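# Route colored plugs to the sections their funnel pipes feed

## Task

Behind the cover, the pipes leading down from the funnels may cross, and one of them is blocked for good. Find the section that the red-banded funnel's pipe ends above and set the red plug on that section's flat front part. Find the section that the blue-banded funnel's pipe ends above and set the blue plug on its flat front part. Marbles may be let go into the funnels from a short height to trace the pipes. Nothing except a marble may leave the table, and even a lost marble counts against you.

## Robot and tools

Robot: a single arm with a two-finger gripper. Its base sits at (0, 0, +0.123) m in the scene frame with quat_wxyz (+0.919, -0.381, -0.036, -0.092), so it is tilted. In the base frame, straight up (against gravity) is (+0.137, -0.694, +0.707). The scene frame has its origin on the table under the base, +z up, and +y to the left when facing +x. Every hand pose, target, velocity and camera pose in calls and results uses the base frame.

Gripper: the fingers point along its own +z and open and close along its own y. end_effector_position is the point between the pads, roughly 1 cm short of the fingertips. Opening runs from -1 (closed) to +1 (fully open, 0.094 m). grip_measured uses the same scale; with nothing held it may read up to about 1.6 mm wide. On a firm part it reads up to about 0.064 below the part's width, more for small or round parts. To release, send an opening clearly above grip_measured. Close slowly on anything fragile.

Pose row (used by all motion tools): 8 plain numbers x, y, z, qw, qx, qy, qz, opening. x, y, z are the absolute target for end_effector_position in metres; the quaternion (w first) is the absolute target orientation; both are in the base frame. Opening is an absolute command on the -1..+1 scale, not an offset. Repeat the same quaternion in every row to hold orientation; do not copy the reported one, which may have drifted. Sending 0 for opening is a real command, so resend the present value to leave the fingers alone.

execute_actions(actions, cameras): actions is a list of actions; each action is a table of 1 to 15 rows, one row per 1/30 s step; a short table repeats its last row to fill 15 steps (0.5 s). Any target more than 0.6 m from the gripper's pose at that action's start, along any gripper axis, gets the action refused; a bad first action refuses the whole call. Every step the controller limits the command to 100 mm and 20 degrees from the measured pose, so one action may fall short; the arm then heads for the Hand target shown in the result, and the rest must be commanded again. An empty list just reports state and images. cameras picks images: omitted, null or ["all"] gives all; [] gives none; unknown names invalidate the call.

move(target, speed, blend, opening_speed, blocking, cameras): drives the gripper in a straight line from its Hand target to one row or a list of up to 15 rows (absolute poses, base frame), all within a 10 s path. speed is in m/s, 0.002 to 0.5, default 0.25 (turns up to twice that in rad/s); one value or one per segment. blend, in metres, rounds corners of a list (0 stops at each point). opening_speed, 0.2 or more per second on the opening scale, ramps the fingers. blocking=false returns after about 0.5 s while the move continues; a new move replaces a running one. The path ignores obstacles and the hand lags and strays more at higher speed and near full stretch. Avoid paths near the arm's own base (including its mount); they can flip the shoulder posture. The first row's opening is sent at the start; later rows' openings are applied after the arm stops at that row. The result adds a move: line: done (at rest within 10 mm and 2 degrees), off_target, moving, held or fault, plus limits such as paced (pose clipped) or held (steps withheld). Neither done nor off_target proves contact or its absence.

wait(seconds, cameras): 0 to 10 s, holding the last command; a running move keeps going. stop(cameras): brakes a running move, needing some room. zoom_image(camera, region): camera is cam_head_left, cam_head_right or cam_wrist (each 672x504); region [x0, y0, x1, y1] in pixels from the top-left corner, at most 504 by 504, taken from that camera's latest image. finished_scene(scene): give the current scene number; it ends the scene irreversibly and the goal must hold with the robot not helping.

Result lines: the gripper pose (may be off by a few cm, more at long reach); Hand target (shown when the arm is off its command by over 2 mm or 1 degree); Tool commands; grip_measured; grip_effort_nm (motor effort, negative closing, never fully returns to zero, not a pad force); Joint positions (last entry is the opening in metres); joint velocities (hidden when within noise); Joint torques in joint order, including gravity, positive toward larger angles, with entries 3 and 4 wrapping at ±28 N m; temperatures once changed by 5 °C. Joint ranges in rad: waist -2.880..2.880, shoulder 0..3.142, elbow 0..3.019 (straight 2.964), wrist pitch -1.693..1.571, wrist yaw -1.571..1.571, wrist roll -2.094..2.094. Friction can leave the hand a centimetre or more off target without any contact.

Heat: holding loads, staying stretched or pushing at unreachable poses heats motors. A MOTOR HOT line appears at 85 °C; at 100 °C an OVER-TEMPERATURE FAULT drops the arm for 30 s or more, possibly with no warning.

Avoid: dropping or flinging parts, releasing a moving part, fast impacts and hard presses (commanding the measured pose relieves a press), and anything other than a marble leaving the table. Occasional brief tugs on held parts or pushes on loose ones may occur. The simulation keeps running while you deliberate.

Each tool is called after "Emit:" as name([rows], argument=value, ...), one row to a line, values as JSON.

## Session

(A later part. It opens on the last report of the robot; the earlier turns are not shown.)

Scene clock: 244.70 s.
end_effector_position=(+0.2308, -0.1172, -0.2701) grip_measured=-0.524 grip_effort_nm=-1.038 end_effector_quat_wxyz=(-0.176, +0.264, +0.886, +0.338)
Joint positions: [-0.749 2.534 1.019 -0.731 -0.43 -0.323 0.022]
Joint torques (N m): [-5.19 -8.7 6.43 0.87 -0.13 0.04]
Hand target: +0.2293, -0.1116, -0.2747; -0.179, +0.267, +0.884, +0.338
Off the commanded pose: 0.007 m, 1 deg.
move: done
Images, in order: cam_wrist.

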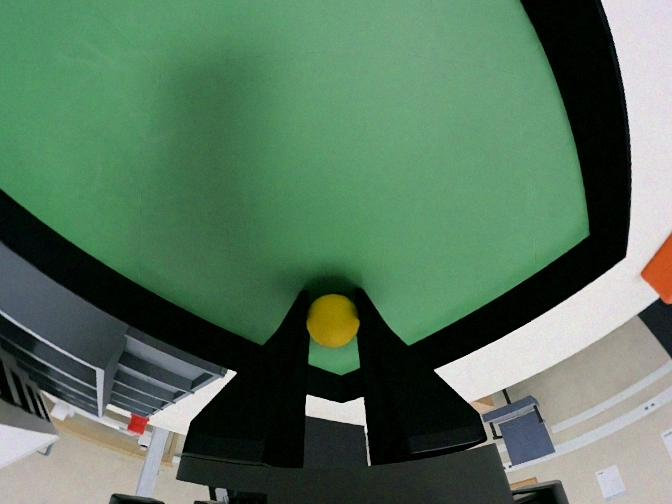

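Emit:
move([
  [0.246, -0.182, -0.20, -0.1791, 0.2667, 0.8843, 0.3382, -0.65],
  [0.345, -0.27, -0.05, -0.1, 0.38, 0.88, 0.26, -0.65],
  [0.461, -0.2659, 0.0902, 0.0, 0.40, 0.885, 0.22, -0.65],
  [0.4953, -0.187, 0.2825, 0.15, 0.30, 0.895, 0.27, -0.65],
  [0.5830, 0.012, 0.3135, 0.2422, 0.24, 0.8922, 0.2948, -0.65],
  [0.5812, 0.0485, 0.290, 0.2422, 0.24, 0.8922, 0.2948, -0.65],
], speed=[0.2, 0.25, 0.25, 0.25, 0.25, 0.12], blend=[0.03, 0.06, 0.06, 0.06, 0.01, 0], cameras=["cam_wrist"])

Emit:
zoom_image(camera="cam_wrist", region=[210, 240, 450, 480])

Scene clock: 258.07 s.
end_effector_position=(+0.5776, +0.0486, +0.2750) grip_measured=-0.525 grip_effort_nm=-1.062 end_effector_quat_wxyz=(+0.225, +0.239, +0.899, +0.291)
Joint positions: [-0.046 1.502 1.364 -0.812 -0.455 0.622 0.022]
Joint torques (N m): [-9.41 -6.12 9.73 2.07 0.7 0.06]
Hand target: +0.5809, +0.0486, +0.2900; +0.242, +0.240, +0.893, +0.295
Off the commanded pose: 0.015 m, 2 deg.
move: off_target
Images, in order: cam_wrist.

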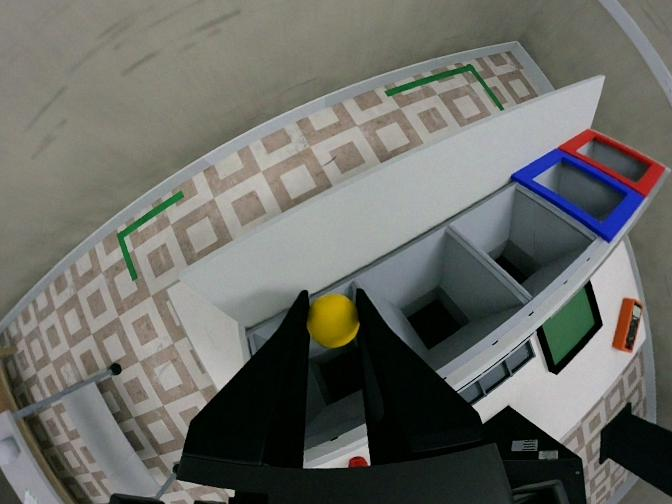

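Scaled by 2.100 from the camera's 672x504 image, which has a finer 960x720 frame.

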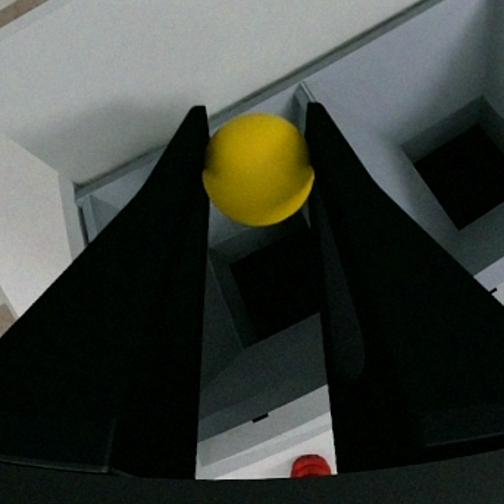

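Emit:
move([
  [0.5722, 0.0480, 0.2945, 0.2422, 0.24, 0.8922, 0.2948, -0.65],
  [0.5722, 0.0480, 0.2945, 0.2422, 0.24, 0.8922, 0.2948, -0.2],
], speed=0.12, opening_speed=1.2, cameras=["cam_wrist"])

Scene clock: 265.67 s.
end_effector_position=(+0.5714, +0.0489, +0.2858) grip_measured=-0.202 grip_effort_nm=0.046 end_effector_quat_wxyz=(+0.233, +0.236, +0.897, +0.293)
Joint positions: [-0.046 1.474 1.356 -0.812 -0.455 0.622 0.038]
Joint torques (N m): [-9.29 -5.6 9.25 1.63 0.67 0.04]
Hand target: +0.5721, +0.0481, +0.2945; +0.242, +0.240, +0.893, +0.295
Off the commanded pose: 0.009 m, 1 deg.
move: done
Images, in order: cam_wrist.

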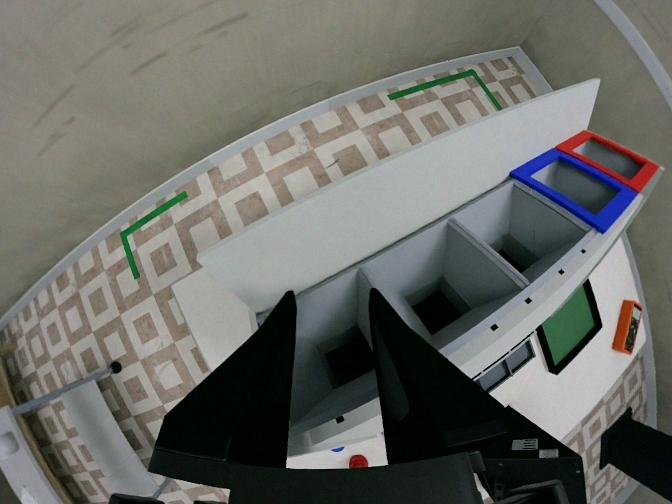

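Emit:
move([
  [0.53, -0.03, 0.34, 0.22, 0.2, 0.89, 0.32, -0.2],
  [0.3265, 0.06, 0.3637, 0.18, 0.05, 0.91, 0.36, -0.2],
  [0.244, 0.282, 0.199, 0.1241, -0.0245, 0.9113, 0.3912, 0.4],
], speed=0.28, blend=[0.06, 0.08, 0])

Emit:
zoom_image(camera="cam_head_left", region=[330, 170, 450, 310])

Scene clock: 281.33 s.
end_effector_position=(+0.2399, +0.2803, +0.1925) grip_measured=+0.399 grip_effort_nm=0.046 end_effector_quat_wxyz=(+0.116, -0.030, +0.915, +0.385)
Joint positions: [0.653 0.919 0.633 -0.574 -0.467 0.763 0.066]
Joint torques (N m): [-3.37 -4.19 7.41 1.28 0.53 0.05]
Hand target: +0.2439, +0.2819, +0.1990; +0.124, -0.025, +0.912, +0.391
Off the commanded pose: 0.008 m, 1 deg.
move: done; blend cut to 0.0498 m at target 1

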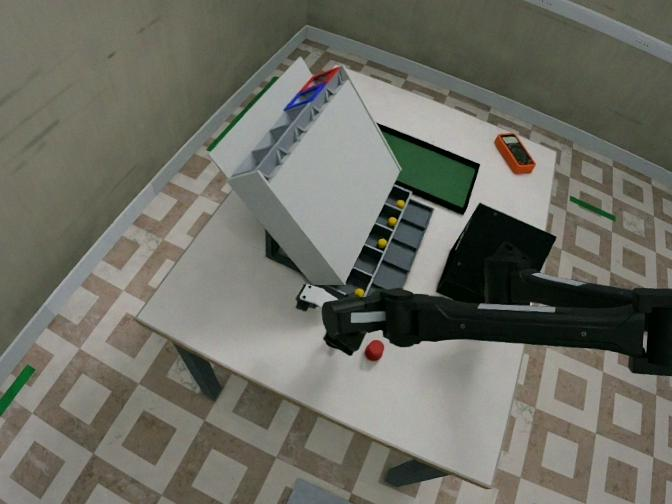

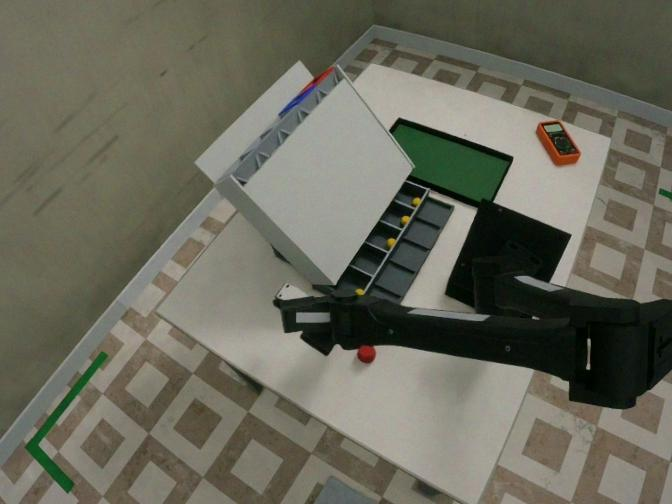

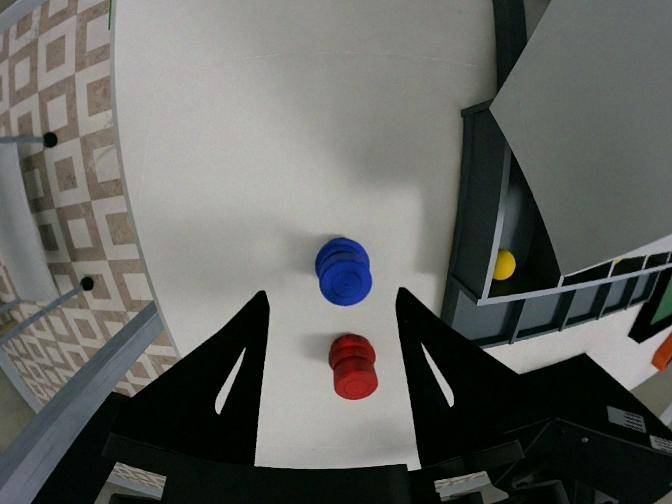

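Scaled by 3.600 from the camera's 672x504 image, which has a finer 960x720 frame.

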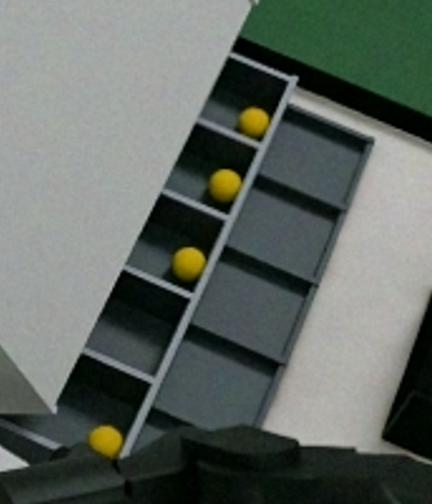

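Emit:
move(target=[0.2238, 0.3195, 0.1445, 0.1241, -0.0245, 0.9113, 0.3912, 0.3], speed=0.12, cameras=["cam_wrist"])

Scene clock: 291.23 s.
end_effector_position=(+0.2243, +0.3162, +0.1459) grip_measured=+0.301 grip_effort_nm=-0.090 end_effector_quat_wxyz=(+0.126, -0.029, +0.912, +0.389)
Joint positions: [0.799 1.01 0.536 -0.317 -0.359 0.885 0.061]
Joint torques (N m): [-2.67 -3.96 5.31 1.28 0.54 0.05]
Hand target: +0.2236, +0.3194, +0.1445; +0.124, -0.025, +0.912, +0.391
Off the commanded pose: 0.004 m, 1 deg.
move: done
Images, in order: cam_wrist.

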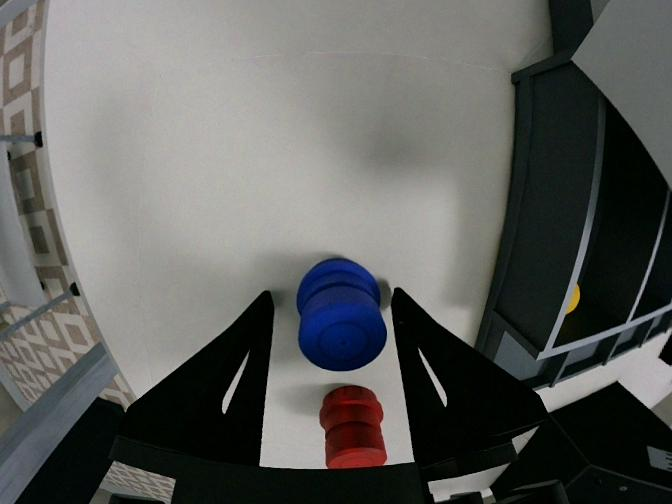

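Emit:
move([
  [0.2338, 0.3210, 0.1450, 0.1241, -0.0245, 0.9113, 0.3912, 0.3],
  [0.2338, 0.3200, 0.1460, 0.1241, -0.0245, 0.9113, 0.3912, -0.55],
], speed=0.08, opening_speed=0.8, cameras=["cam_wrist"])

Scene clock: 298.17 s.
end_effector_position=(+0.2277, +0.3159, +0.1439) grip_measured=-0.300 grip_effort_nm=-1.028 end_effector_quat_wxyz=(+0.123, -0.025, +0.912, +0.391)
Joint positions: [0.787 1.022 0.537 -0.309 -0.371 0.886 0.033]
Joint torques (N m): [-3.78 -3.25 6.9 0.8 0.35 -0.11]
Hand target: +0.2337, +0.3198, +0.1460; +0.124, -0.024, +0.912, +0.391
Off the commanded pose: 0.008 m, 0 deg.
move: done
Images, in order: cam_wrist.

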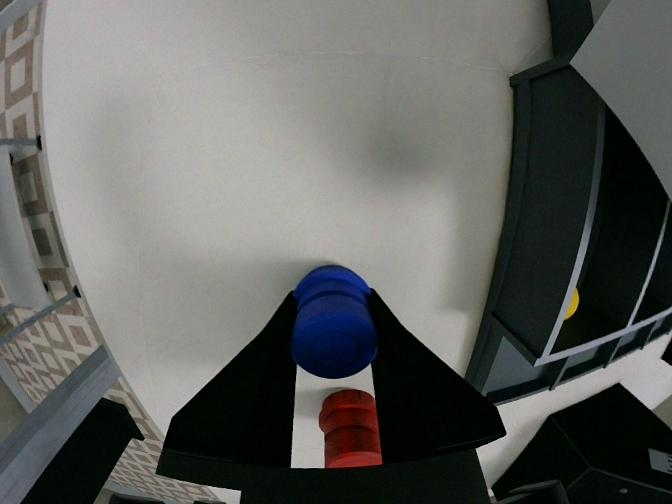

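Emit:
move([
  [0.2380, 0.262, 0.2000, 0.1241, -0.0245, 0.9113, 0.3912, -0.55],
  [0.2240, 0.114, 0.0600, 0.1241, -0.0245, 0.9113, 0.3912, -0.55],
  [0.2215, 0.149, 0.0120, 0.1241, -0.0245, 0.9113, 0.3912, -0.55],
], speed=[0.15, 0.2, 0.1], blend=[0.03, 0.02, 0], cameras=["cam_wrist"])

Emit:
zoom_image(camera="cam_wrist", region=[220, 220, 460, 420])

Scene clock: 312.60 s.
end_effector_position=(+0.2183, +0.1476, +0.0107) grip_measured=-0.302 grip_effort_nm=-1.057 end_effector_quat_wxyz=(+0.120, -0.026, +0.912, +0.391)
Joint positions: [0.131 1.172 0.212 -0.2 -0.758 0.239 0.033]
Joint torques (N m): [-2.61 -0.56 5.72 1.5 0.33 0.06]
Hand target: +0.2215, +0.1489, +0.0121; +0.124, -0.025, +0.911, +0.391
Off the commanded pose: 0.004 m, 1 deg.
move: done
Images, in order: cam_wrist.

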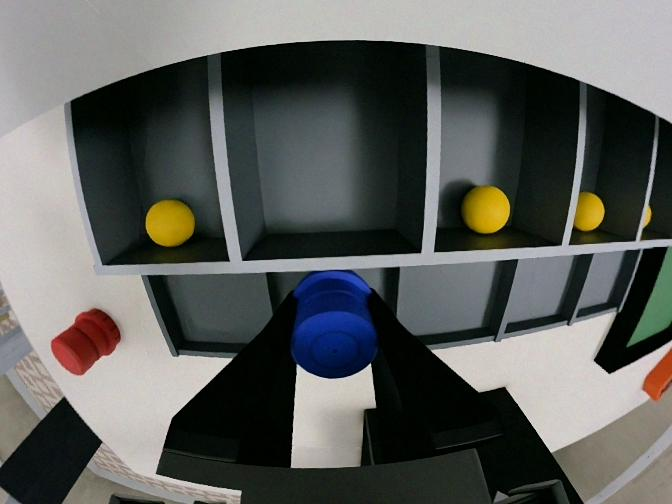

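Scaled by 2.100 from the camera's 672x504 image, which has a finer 960x720 frame.

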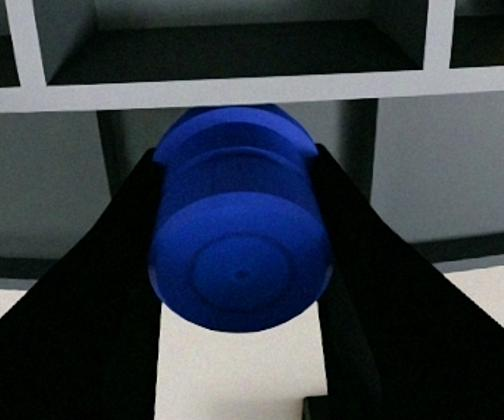

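Emit:
move([
  [0.2120, 0.1470, 0.0120, 0.1241, -0.0245, 0.9113, 0.3912, -0.55],
  [0.2100, 0.1575, 0.0013, 0.1241, -0.0245, 0.9113, 0.3912, -0.55],
], speed=0.06, cameras=["cam_wrist"])

Emit:
zoom_image(camera="cam_wrist", region=[220, 220, 460, 420])

Scene clock: 323.10 s.
end_effector_position=(+0.2083, +0.1562, +0.0011) grip_measured=-0.302 grip_effort_nm=-1.053 end_effector_quat_wxyz=(+0.122, -0.028, +0.912, +0.391)
Joint positions: [0.188 1.19 0.169 -0.087 -0.733 0.308 0.033]
Joint torques (N m): [-2.49 -0.44 4.85 1.5 0.36 0.05]
Off the commanded pose: 0.002 m, 0 deg.
move: done
Images, in order: cam_wrist.

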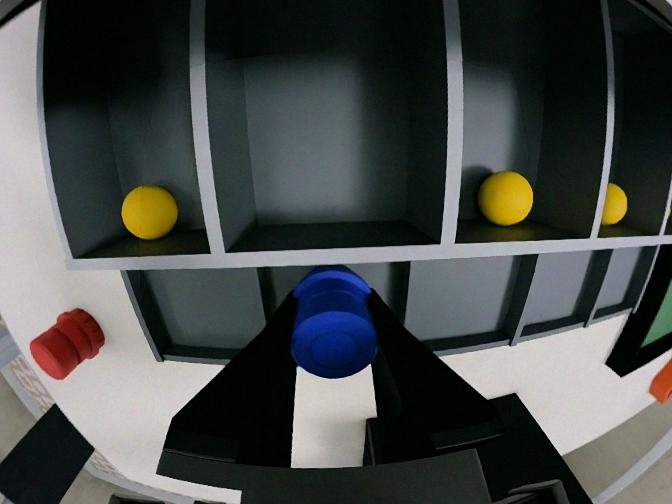

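Scaled by 2.100 from the camera's 672x504 image, which has a finer 960x720 frame.

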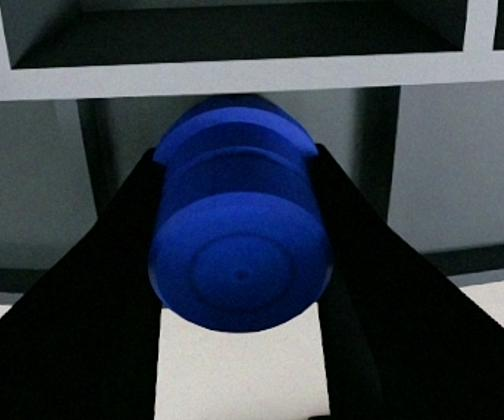

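Emit:
move(target=[0.2083, 0.1650, -0.0062, 0.1241, -0.0245, 0.9113, 0.3912, -0.55], speed=0.05, cameras=["cam_wrist"])

Emit:
zoom_image(camera="cam_wrist", region=[220, 220, 460, 420])

Scene clock: 332.27 s.
end_effector_position=(+0.2111, +0.1599, -0.0019) grip_measured=-0.302 grip_effort_nm=-1.057 end_effector_quat_wxyz=(+0.135, -0.027, +0.910, +0.391)
Joint positions: [0.21 1.215 0.153 0.004 -0.715 0.347 0.033]
Joint torques (N m): [-1.03 0.97 4.67 1.59 0.5 0.13]
Hand target: +0.2080, +0.1646, -0.0058; +0.124, -0.025, +0.912, +0.391
Off the commanded pose: 0.007 m, 1 deg.
move: done
Images, in order: cam_wrist.

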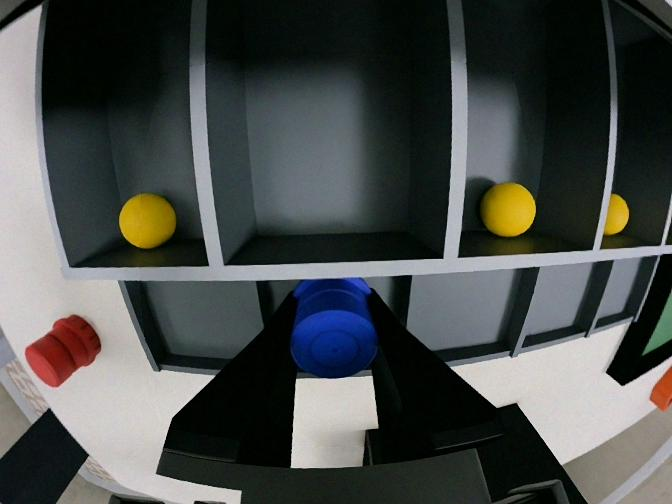

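Scaled by 2.100 from the camera's 672x504 image, which has a finer 960x720 frame.

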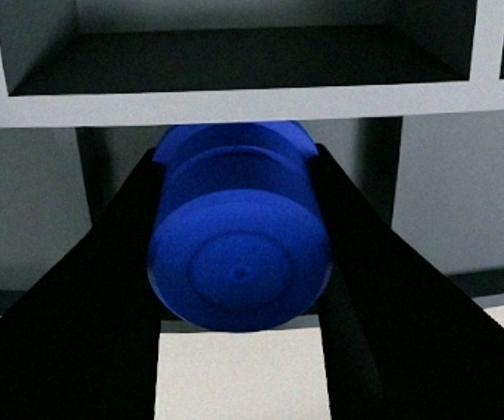

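Emit:
move([
  [0.1993, 0.1570, -0.0007, 0.1241, -0.0245, 0.9113, 0.3912, -0.55],
  [0.1988, 0.1632, -0.0067, 0.1241, -0.0245, 0.9113, 0.3912, -0.55],
], speed=0.05, cameras=["cam_wrist"])

Emit:
zoom_image(camera="cam_wrist", region=[220, 220, 460, 420])

Scene clock: 341.17 s.
end_effector_position=(+0.2050, +0.1592, -0.0015) grip_measured=-0.302 grip_effort_nm=-1.057 end_effector_quat_wxyz=(+0.137, -0.025, +0.910, +0.391)
Joint positions: [0.216 1.185 0.136 0 -0.71 0.357 0.033]
Joint torques (N m): [-1.03 0.85 4.11 1.39 0.36 0.08]
Hand target: +0.1987, +0.1627, -0.0062; +0.124, -0.025, +0.912, +0.391
Off the commanded pose: 0.009 m, 1 deg.
move: done
Images, in order: cam_wrist.

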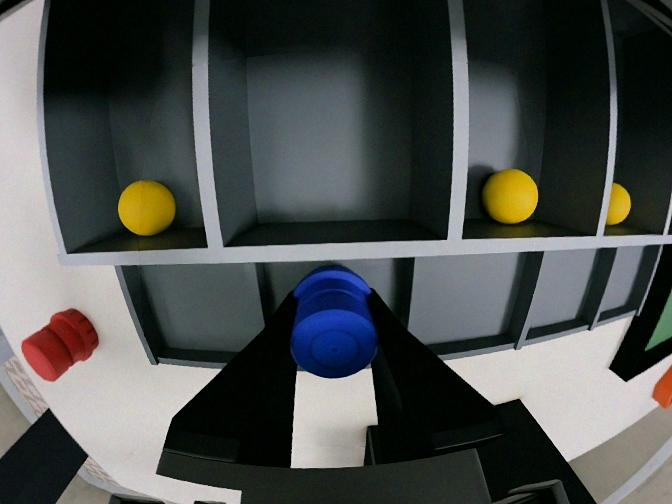

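Scaled by 2.100 from the camera's 672x504 image, which has a finer 960x720 frame.

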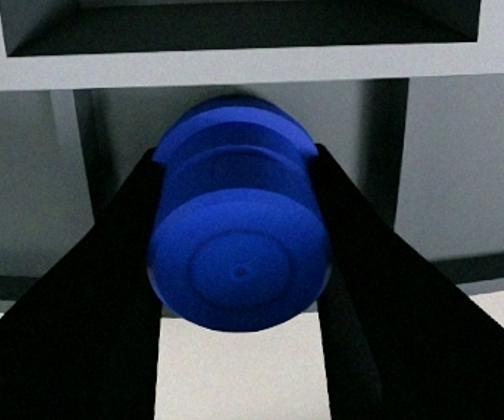

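Emit:
move(target=[0.2005, 0.1610, -0.0040, 0.1241, -0.0245, 0.9113, 0.3912, 0.0], speed=0.05, opening_speed=0.4, cameras=["cam_wrist"])

Scene clock: 346.13 s.
end_effector_position=(+0.2048, +0.1585, -0.0022) grip_measured=-0.002 grip_effort_nm=0.066 end_effector_quat_wxyz=(+0.137, -0.024, +0.911, +0.389)
Joint positions: [0.215 1.185 0.135 -0.001 -0.706 0.358 0.047]
Joint torques (N m): [-2.08 0.03 4.78 0.31 -0.06 -0.06]
Hand target: +0.2005, +0.1609, -0.0039; +0.124, -0.025, +0.912, +0.391
Off the commanded pose: 0.005 m, 1 deg.
move: done
Images, in order: cam_wrist.

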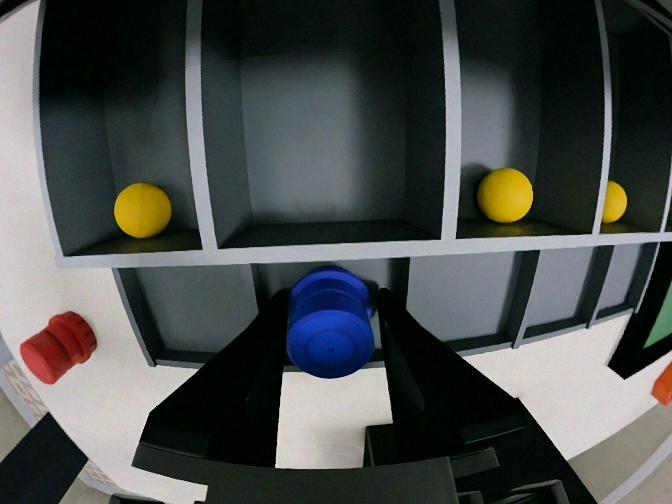

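Emit:
move([
  [0.1860, 0.1040, 0.0490, 0.1241, -0.0245, 0.9113, 0.3912, 0.0],
  [0.1784, 0.1245, 0.1542, 0.1241, -0.0245, 0.9113, 0.3912, 0.3],
  [0.167, 0.2725, 0.184, 0.1241, -0.0245, 0.9113, 0.3912, 0.3],
], speed=[0.12, 0.2, 0.2], blend=[0.02, 0.05, 0], cameras=["cam_wrist","cam_head_left"])

Emit:
zoom_image(camera="cam_head_left", region=[330, 180, 450, 320])

Scene clock: 359.03 s.
end_effector_position=(+0.1604, +0.2634, +0.1656) grip_measured=+0.299 grip_effort_nm=0.046 end_effector_quat_wxyz=(+0.113, -0.027, +0.919, +0.377)
Joint positions: [0.844 0.675 0.459 -0.602 -0.33 0.916 0.061]
Joint torques (N m): [-0.91 -2.32 9.74 1.18 0.59 0.05]
Hand target: +0.1665, +0.2717, +0.1841; +0.124, -0.025, +0.911, +0.391
Off the commanded pose: 0.022 m, 2 deg.
move: off_target; blend cut to 0 m at target 2; target 2's new opening was sent with the hand 0.016 m and 1 deg from that target
Images, in order: cam_head_left, cam_wrist.

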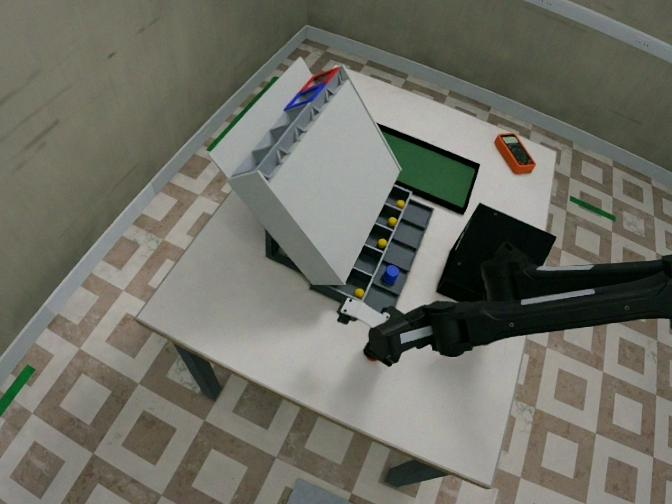

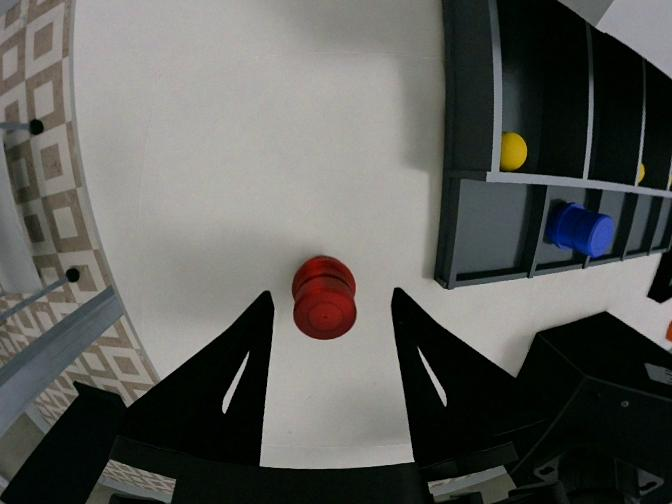

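Scaled by 3.600 from the camera's 672x504 image, which has a finer 960x720 frame.

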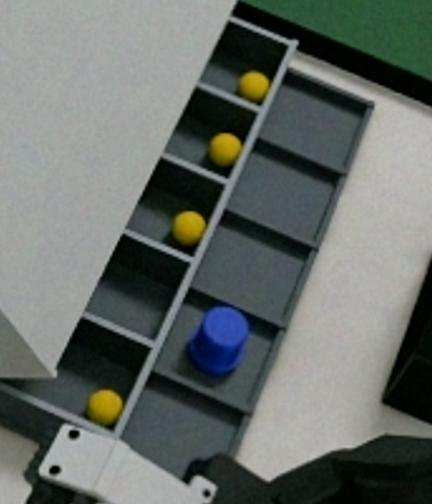

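Emit:
move(target=[0.1515, 0.2990, 0.1430, 0.1241, -0.0245, 0.9113, 0.3912, 0.3], speed=0.12, cameras=["cam_wrist"])

Scene clock: 366.23 s.
end_effector_position=(+0.1503, +0.2954, +0.1391) grip_measured=+0.299 grip_effort_nm=0.046 end_effector_quat_wxyz=(+0.122, -0.030, +0.914, +0.385)
Joint positions: [0.984 0.774 0.406 -0.396 -0.229 1.016 0.061]
Joint torques (N m): [-1.2 -3.19 6.04 1.14 0.61 0.05]
Hand target: +0.1515, +0.2989, +0.1430; +0.124, -0.025, +0.912, +0.391
Off the commanded pose: 0.005 m, 1 deg.
move: done
Images, in order: cam_wrist.

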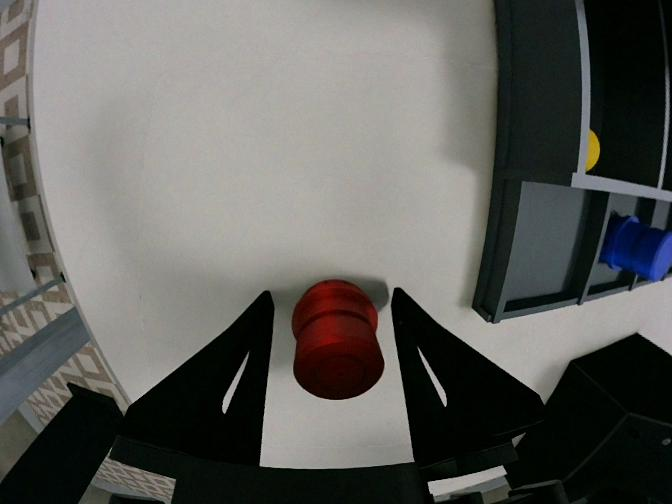

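Emit:
move(target=[0.1520, 0.2960, 0.1460, 0.1241, -0.0245, 0.9113, 0.3912, -0.55], speed=0.08, opening_speed=0.8, cameras=["cam_wrist"])

Scene clock: 372.73 s.
end_effector_position=(+0.1503, +0.2954, +0.1391) grip_measured=-0.247 grip_effort_nm=-1.038 end_effector_quat_wxyz=(+0.122, -0.029, +0.914, +0.385)
Joint positions: [0.984 0.774 0.406 -0.396 -0.229 1.017 0.035]
Joint torques (N m): [-2.02 -4.19 6.31 0.36 0.34 -0.01]
Hand target: +0.1520, +0.2960, +0.1459; +0.124, -0.024, +0.912, +0.391
Off the commanded pose: 0.007 m, 1 deg.
move: done
Images, in order: cam_wrist.

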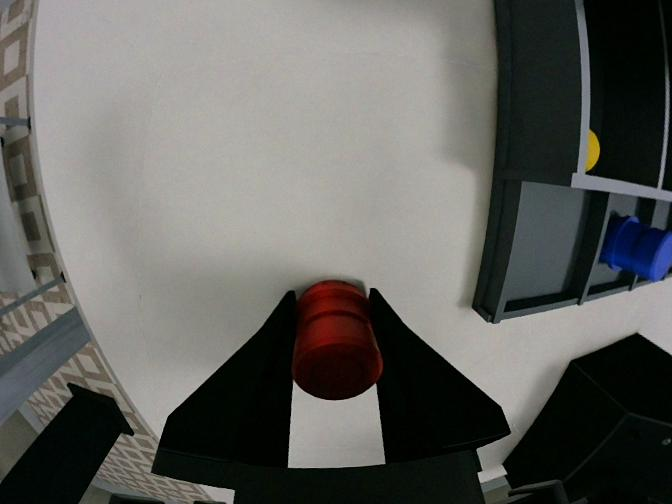

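Emit:
move([
  [0.1640, 0.2360, 0.2080, 0.1241, -0.0245, 0.9113, 0.3912, -0.55],
  [0.2150, 0.120, 0.0980, 0.1241, -0.0245, 0.9113, 0.3912, -0.55],
  [0.2400, 0.050, 0.0000, 0.1241, -0.0245, 0.9113, 0.3912, -0.55],
  [0.2620, -0.037, -0.0940, 0.1241, -0.0245, 0.9113, 0.3912, -0.55],
], speed=[0.15, 0.2, 0.2, 0.15], blend=[0.03, 0.04, 0.04, 0])

Scene clock: 389.23 s.
end_effector_position=(+0.2426, -0.0215, -0.0930) grip_measured=-0.250 grip_effort_nm=-1.062 end_effector_quat_wxyz=(+0.100, -0.011, +0.909, +0.405)
Joint positions: [-0.607 1.926 0.543 -0.594 -0.783 -0.801 0.035]
Joint torques (N m): [-5.89 -3.78 10.63 0.99 -0.27 -0.23]
Hand target: +0.2615, -0.0370, -0.0931; +0.124, -0.024, +0.912, +0.391
Off the commanded pose: 0.025 m, 4 deg.
move: off_target

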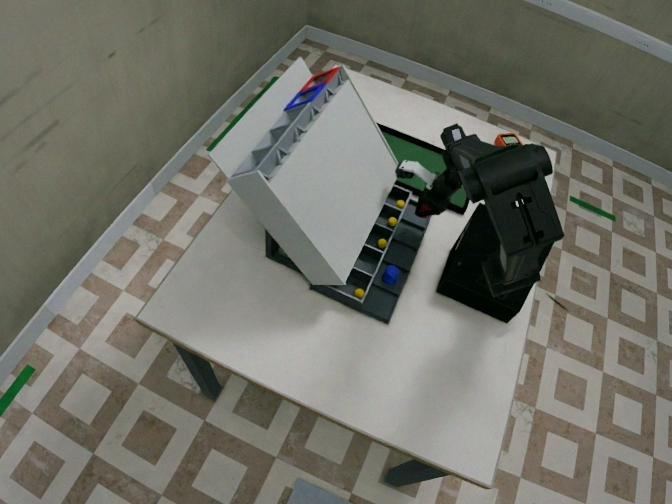

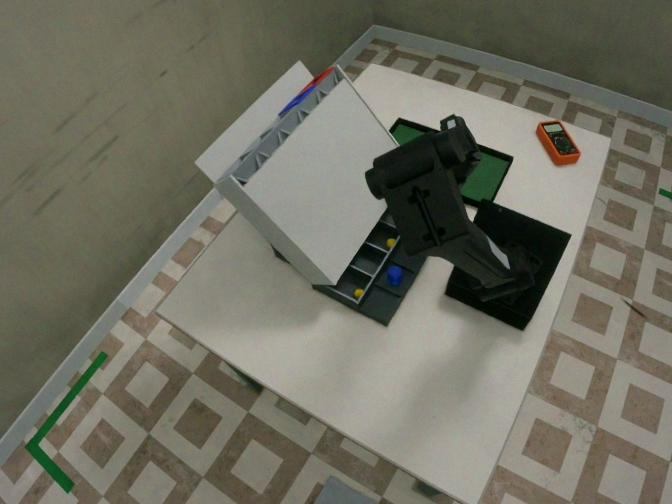

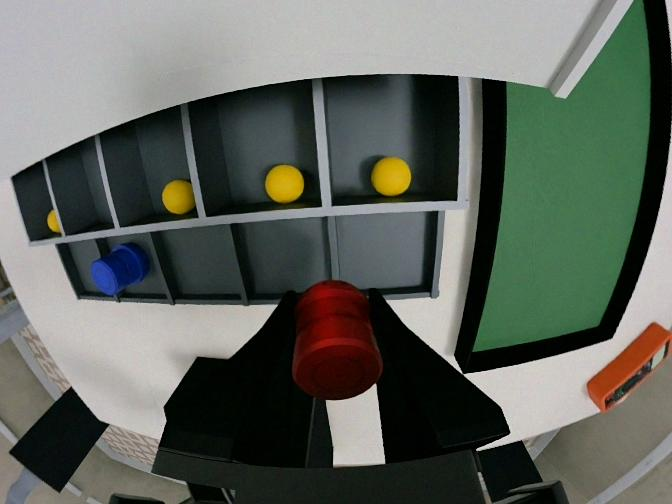

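Emit:
move(target=[0.2625, -0.0110, -0.1455, 0.1241, -0.0245, 0.9113, 0.3912, -0.55], speed=0.1, cameras=["cam_wrist"])

Emit:
zoom_image(camera="cam_wrist", region=[220, 220, 460, 420])

Scene clock: 406.47 s.
end_effector_position=(+0.2493, -0.0050, -0.1442) grip_measured=-0.250 grip_effort_nm=-1.053 end_effector_quat_wxyz=(+0.113, -0.023, +0.910, +0.398)
Joint positions: [-0.539 2.108 0.543 -0.322 -0.807 -0.725 0.035]
Joint torques (N m): [-5.42 -4.95 7.5 1.28 -0.38 0.04]
Hand target: +0.2623, -0.0110, -0.1451; +0.124, -0.025, +0.911, +0.392
Off the commanded pose: 0.015 m, 2 deg.
move: off_target
Images, in order: cam_wrist.

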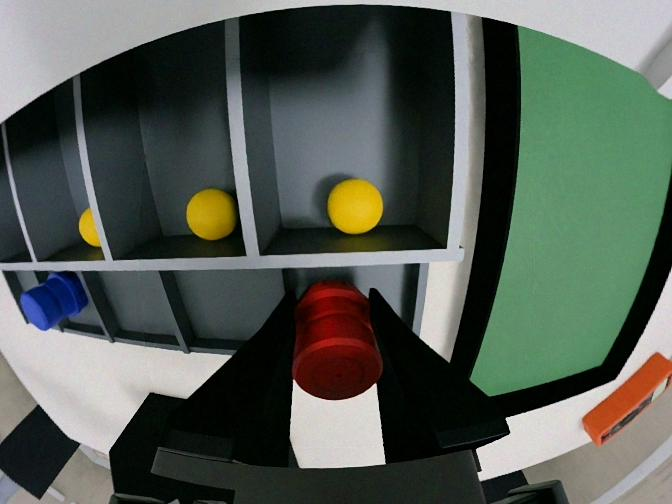

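Scaled by 2.100 from the camera's 672x504 image, which has a finer 960x720 frame.

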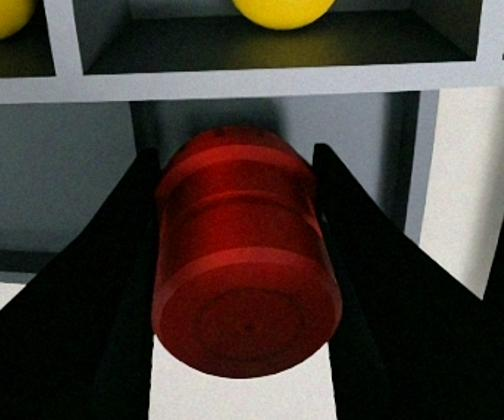

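Emit:
move([
  [0.2699, -0.0170, -0.1526, 0.1241, -0.0245, 0.9113, 0.3912, -0.55],
  [0.2688, -0.0118, -0.1579, 0.1241, -0.0245, 0.9113, 0.3912, -0.55],
], speed=0.06, cameras=["cam_wrist"])

Emit:
zoom_image(camera="cam_wrist", region=[220, 220, 460, 420])

Scene clock: 427.20 s.
end_effector_position=(+0.2538, -0.0063, -0.1515) grip_measured=-0.250 grip_effort_nm=-1.057 end_effector_quat_wxyz=(+0.117, -0.022, +0.909, +0.400)
Joint positions: [-0.538 2.139 0.56 -0.301 -0.816 -0.722 0.035]
Joint torques (N m): [-4.89 -4.25 8.16 1.68 -0.13 0.14]
Hand target: +0.2685, -0.0119, -0.1571; +0.124, -0.025, +0.911, +0.392
Off the commanded pose: 0.017 m, 1 deg.
move: off_target
Images, in order: cam_wrist.

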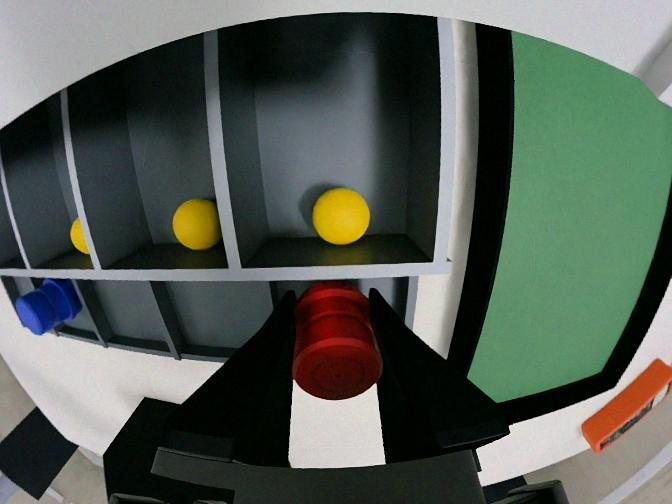

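Scaled by 2.100 from the camera's 672x504 image, which has a finer 960x720 frame.

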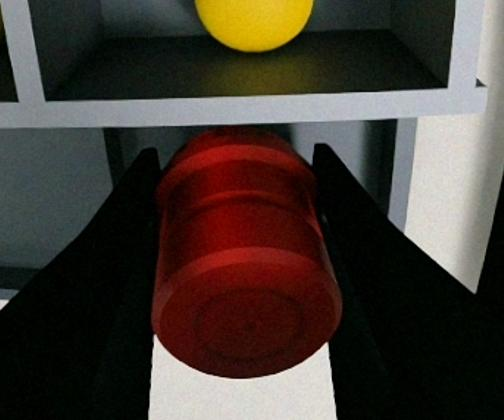

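Emit:
move([
  [0.2695, -0.0175, -0.1635, 0.1241, -0.0245, 0.9113, 0.3912, -0.55],
  [0.2690, -0.0094, -0.1707, 0.1241, -0.0245, 0.9113, 0.3912, -0.55],
], speed=0.06, cameras=["cam_wrist"])

Emit:
zoom_image(camera="cam_wrist", region=[220, 220, 460, 420])

Scene clock: 436.97 s.
end_effector_position=(+0.2546, -0.0056, -0.1567) grip_measured=-0.250 grip_effort_nm=-1.057 end_effector_quat_wxyz=(+0.131, -0.024, +0.905, +0.404)
Joint positions: [-0.546 2.168 0.559 -0.261 -0.838 -0.732 0.035]
Joint torques (N m): [-3.66 -3.19 8.84 1.92 0.66 0.32]
Hand target: +0.2687, -0.0096, -0.1693; +0.125, -0.025, +0.911, +0.392
Off the commanded pose: 0.020 m, 2 deg.
move: off_target
Images, in order: cam_wrist.

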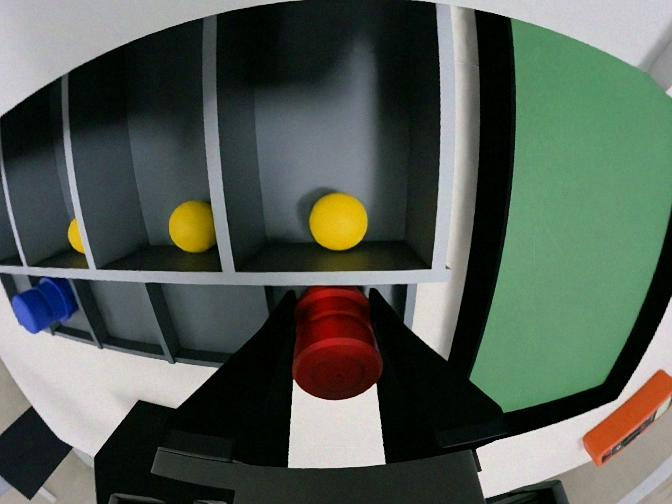

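Scaled by 2.100 from the camera's 672x504 image, which has a finer 960x720 frame.

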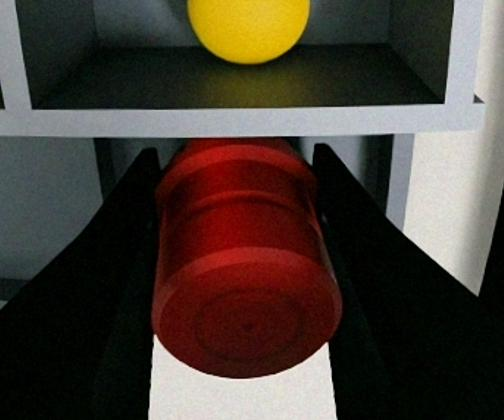

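Emit:
move(target=[0.2670, -0.0040, -0.1765, 0.1241, -0.0245, 0.9113, 0.3912, -0.55], speed=0.05, cameras=["cam_wrist"])

Emit:
zoom_image(camera="cam_wrist", region=[220, 220, 460, 420])

Scene clock: 443.17 s.
end_effector_position=(+0.2558, -0.0052, -0.1597) grip_measured=-0.250 grip_effort_nm=-1.053 end_effector_quat_wxyz=(+0.144, -0.028, +0.904, +0.401)
Joint positions: [-0.546 2.18 0.551 -0.214 -0.848 -0.732 0.035]
Joint torques (N m): [-2.55 -2.61 8.79 1.76 0.91 0.47]
Hand target: +0.2665, -0.0043, -0.1750; +0.125, -0.025, +0.911, +0.392
Off the commanded pose: 0.020 m, 3 deg.
move: off_target
Images, in order: cam_wrist.

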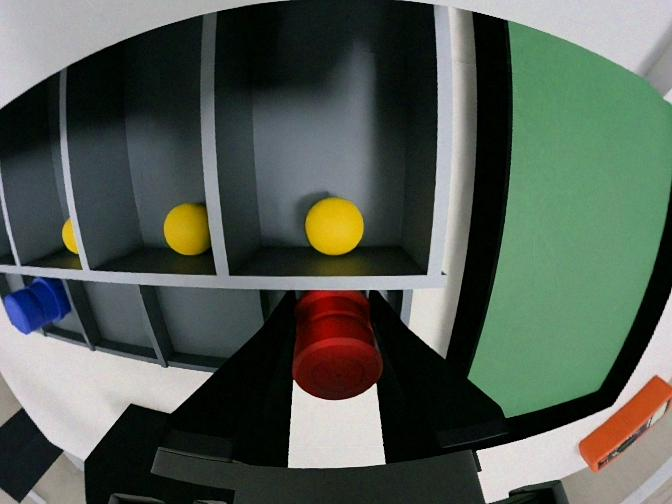

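Scaled by 2.100 from the camera's 672x504 image, which has a finer 960x720 frame.

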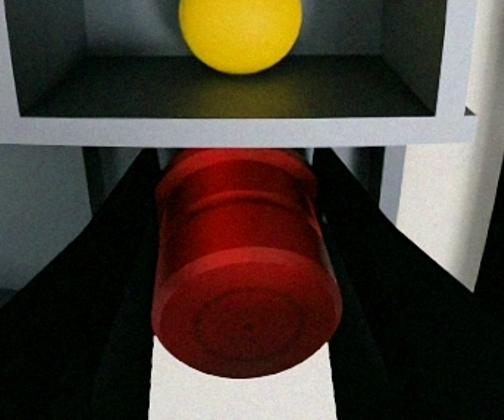

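Emit:
move([
  [0.2600, -0.0130, -0.1580, 0.1241, -0.0245, 0.9113, 0.3912, -0.55],
  [0.2590, -0.0070, -0.1650, 0.1241, -0.0245, 0.9113, 0.3912, -0.55],
], speed=0.05, cameras=["cam_wrist"])

Emit:
zoom_image(camera="cam_wrist", region=[220, 220, 460, 420])

Scene clock: 457.10 s.
end_effector_position=(+0.2494, -0.0059, -0.1595) grip_measured=-0.250 grip_effort_nm=-1.062 end_effector_quat_wxyz=(+0.123, -0.024, +0.910, +0.396)
Joint positions: [-0.546 2.168 0.55 -0.253 -0.814 -0.73 0.035]
Joint torques (N m): [-4.42 -4.37 7.05 1.62 -0.15 0.17]
Hand target: +0.2589, -0.0072, -0.1646; +0.124, -0.025, +0.911, +0.392
Off the commanded pose: 0.011 m, 1 deg.
move: off_target
Images, in order: cam_wrist.

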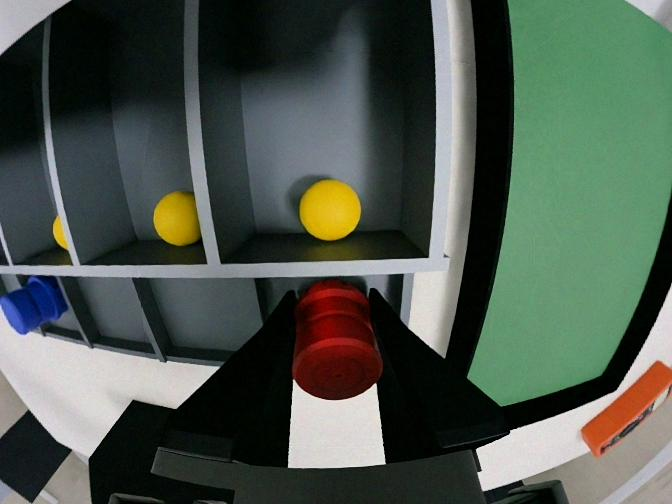

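Scaled by 2.100 from the camera's 672x504 image, which has a finer 960x720 frame.

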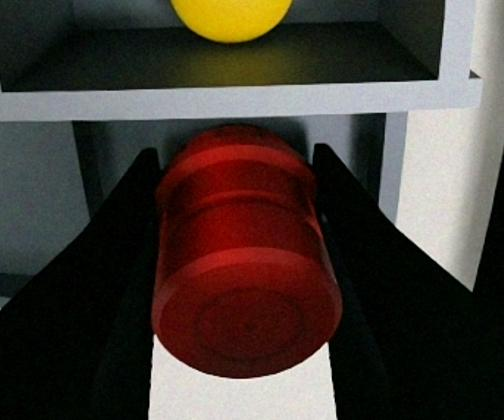

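Emit:
move(target=[0.2580, -0.0020, -0.1700, 0.1241, -0.0245, 0.9113, 0.3912, -0.55], speed=0.05, cameras=["cam_wrist"])

Emit:
zoom_image(camera="cam_wrist", region=[220, 220, 460, 420])

Scene clock: 463.80 s.
end_effector_position=(+0.2501, -0.0049, -0.1618) grip_measured=-0.250 grip_effort_nm=-1.057 end_effector_quat_wxyz=(+0.132, -0.023, +0.909, +0.396)
Joint positions: [-0.546 2.179 0.543 -0.215 -0.825 -0.72 0.035]
Joint torques (N m): [-3.19 -3.78 7.08 1.72 0.11 0.26]
Hand target: +0.2578, -0.0022, -0.1695; +0.124, -0.025, +0.911, +0.392
Off the commanded pose: 0.012 m, 1 deg.
move: off_target
Images, in order: cam_wrist.

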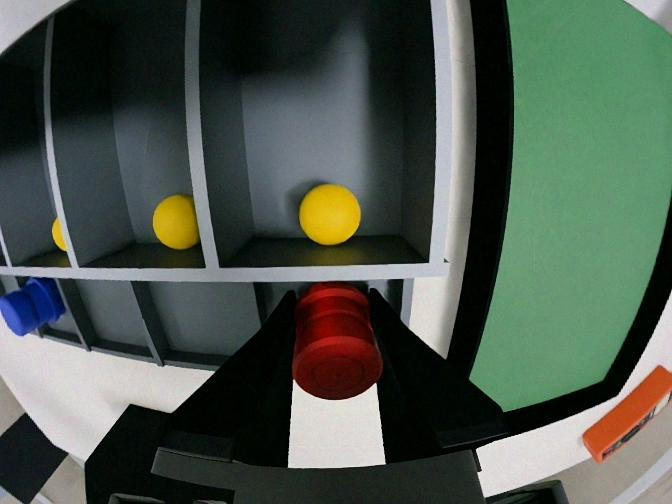

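Scaled by 2.100 from the camera's 672x504 image, which has a finer 960x720 frame.

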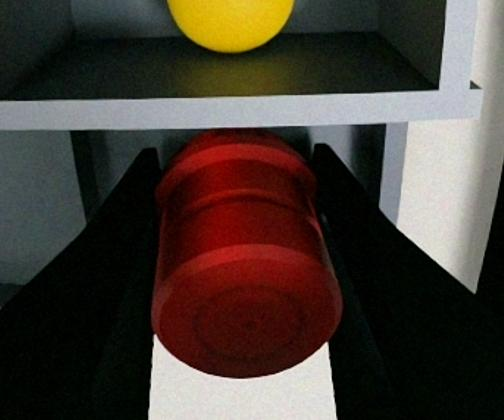

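Emit:
move(target=[0.2565, 0.0030, -0.1745, 0.1241, -0.0245, 0.9113, 0.3912, -0.55], speed=0.05, cameras=["cam_wrist"])

Scene clock: 469.73 s.
end_effector_position=(+0.2506, -0.0039, -0.1627) grip_measured=-0.250 grip_effort_nm=-1.062 end_effector_quat_wxyz=(+0.137, -0.021, +0.909, +0.394)
Joint positions: [-0.544 2.182 0.534 -0.183 -0.83 -0.704 0.035]
Joint torques (N m): [-2.37 -2.78 7.09 1.99 0.18 0.29]
Hand target: +0.2559, +0.0025, -0.1737; +0.124, -0.025, +0.911, +0.392
Off the commanded pose: 0.015 m, 2 deg.
move: off_target
Images, in order: cam_wrist.

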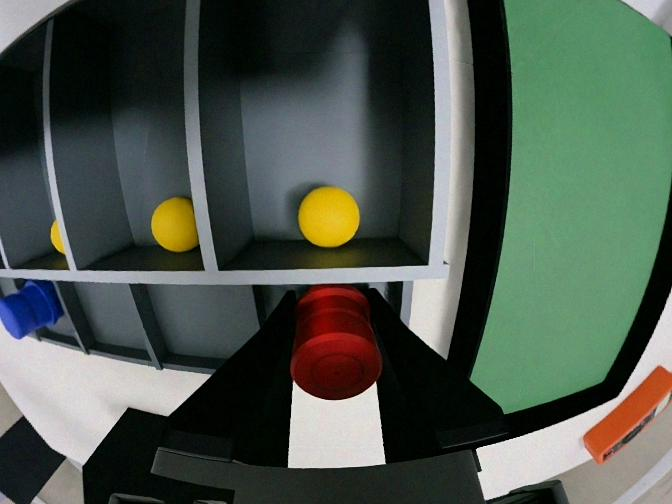

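Emit:
move(target=[0.2580, -0.0010, -0.1690, 0.1241, -0.0245, 0.9113, 0.3912, 0.05], speed=0.05, opening_speed=0.4, cameras=["cam_wrist"])

Emit:
zoom_image(camera="cam_wrist", region=[220, 220, 460, 420])

Scene clock: 475.70 s.
end_effector_position=(+0.2505, -0.0038, -0.1625) grip_measured=+0.049 grip_effort_nm=0.051 end_effector_quat_wxyz=(+0.137, -0.020, +0.909, +0.394)
Joint positions: [-0.544 2.181 0.534 -0.184 -0.83 -0.704 0.049]
Joint torques (N m): [-3.08 -4.19 7.43 0.66 0.27 0.18]
Hand target: +0.2578, -0.0011, -0.1686; +0.125, -0.025, +0.911, +0.391
Off the commanded pose: 0.010 m, 2 deg.
move: done
Images, in order: cam_wrist.

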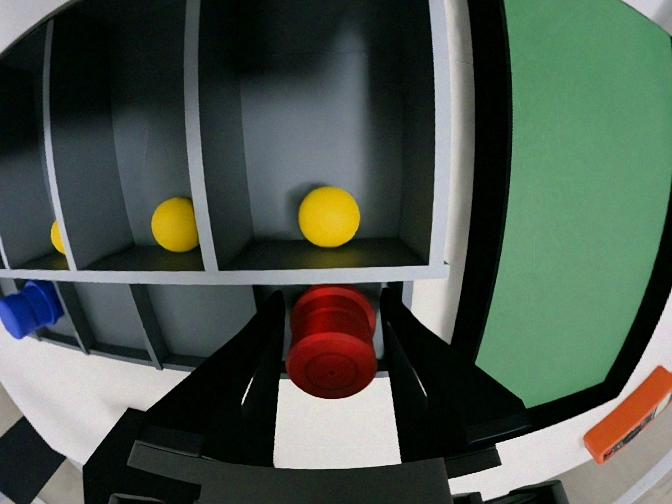

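Scaled by 2.100 from the camera's 672x504 image, which has a finer 960x720 frame.

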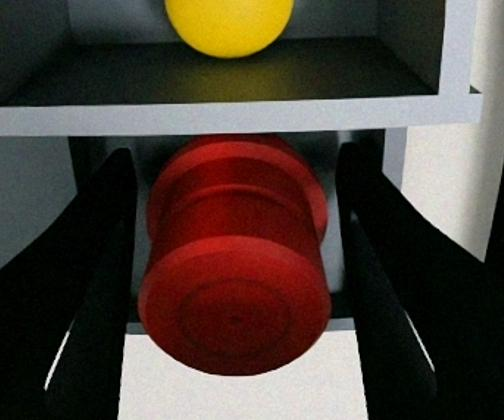

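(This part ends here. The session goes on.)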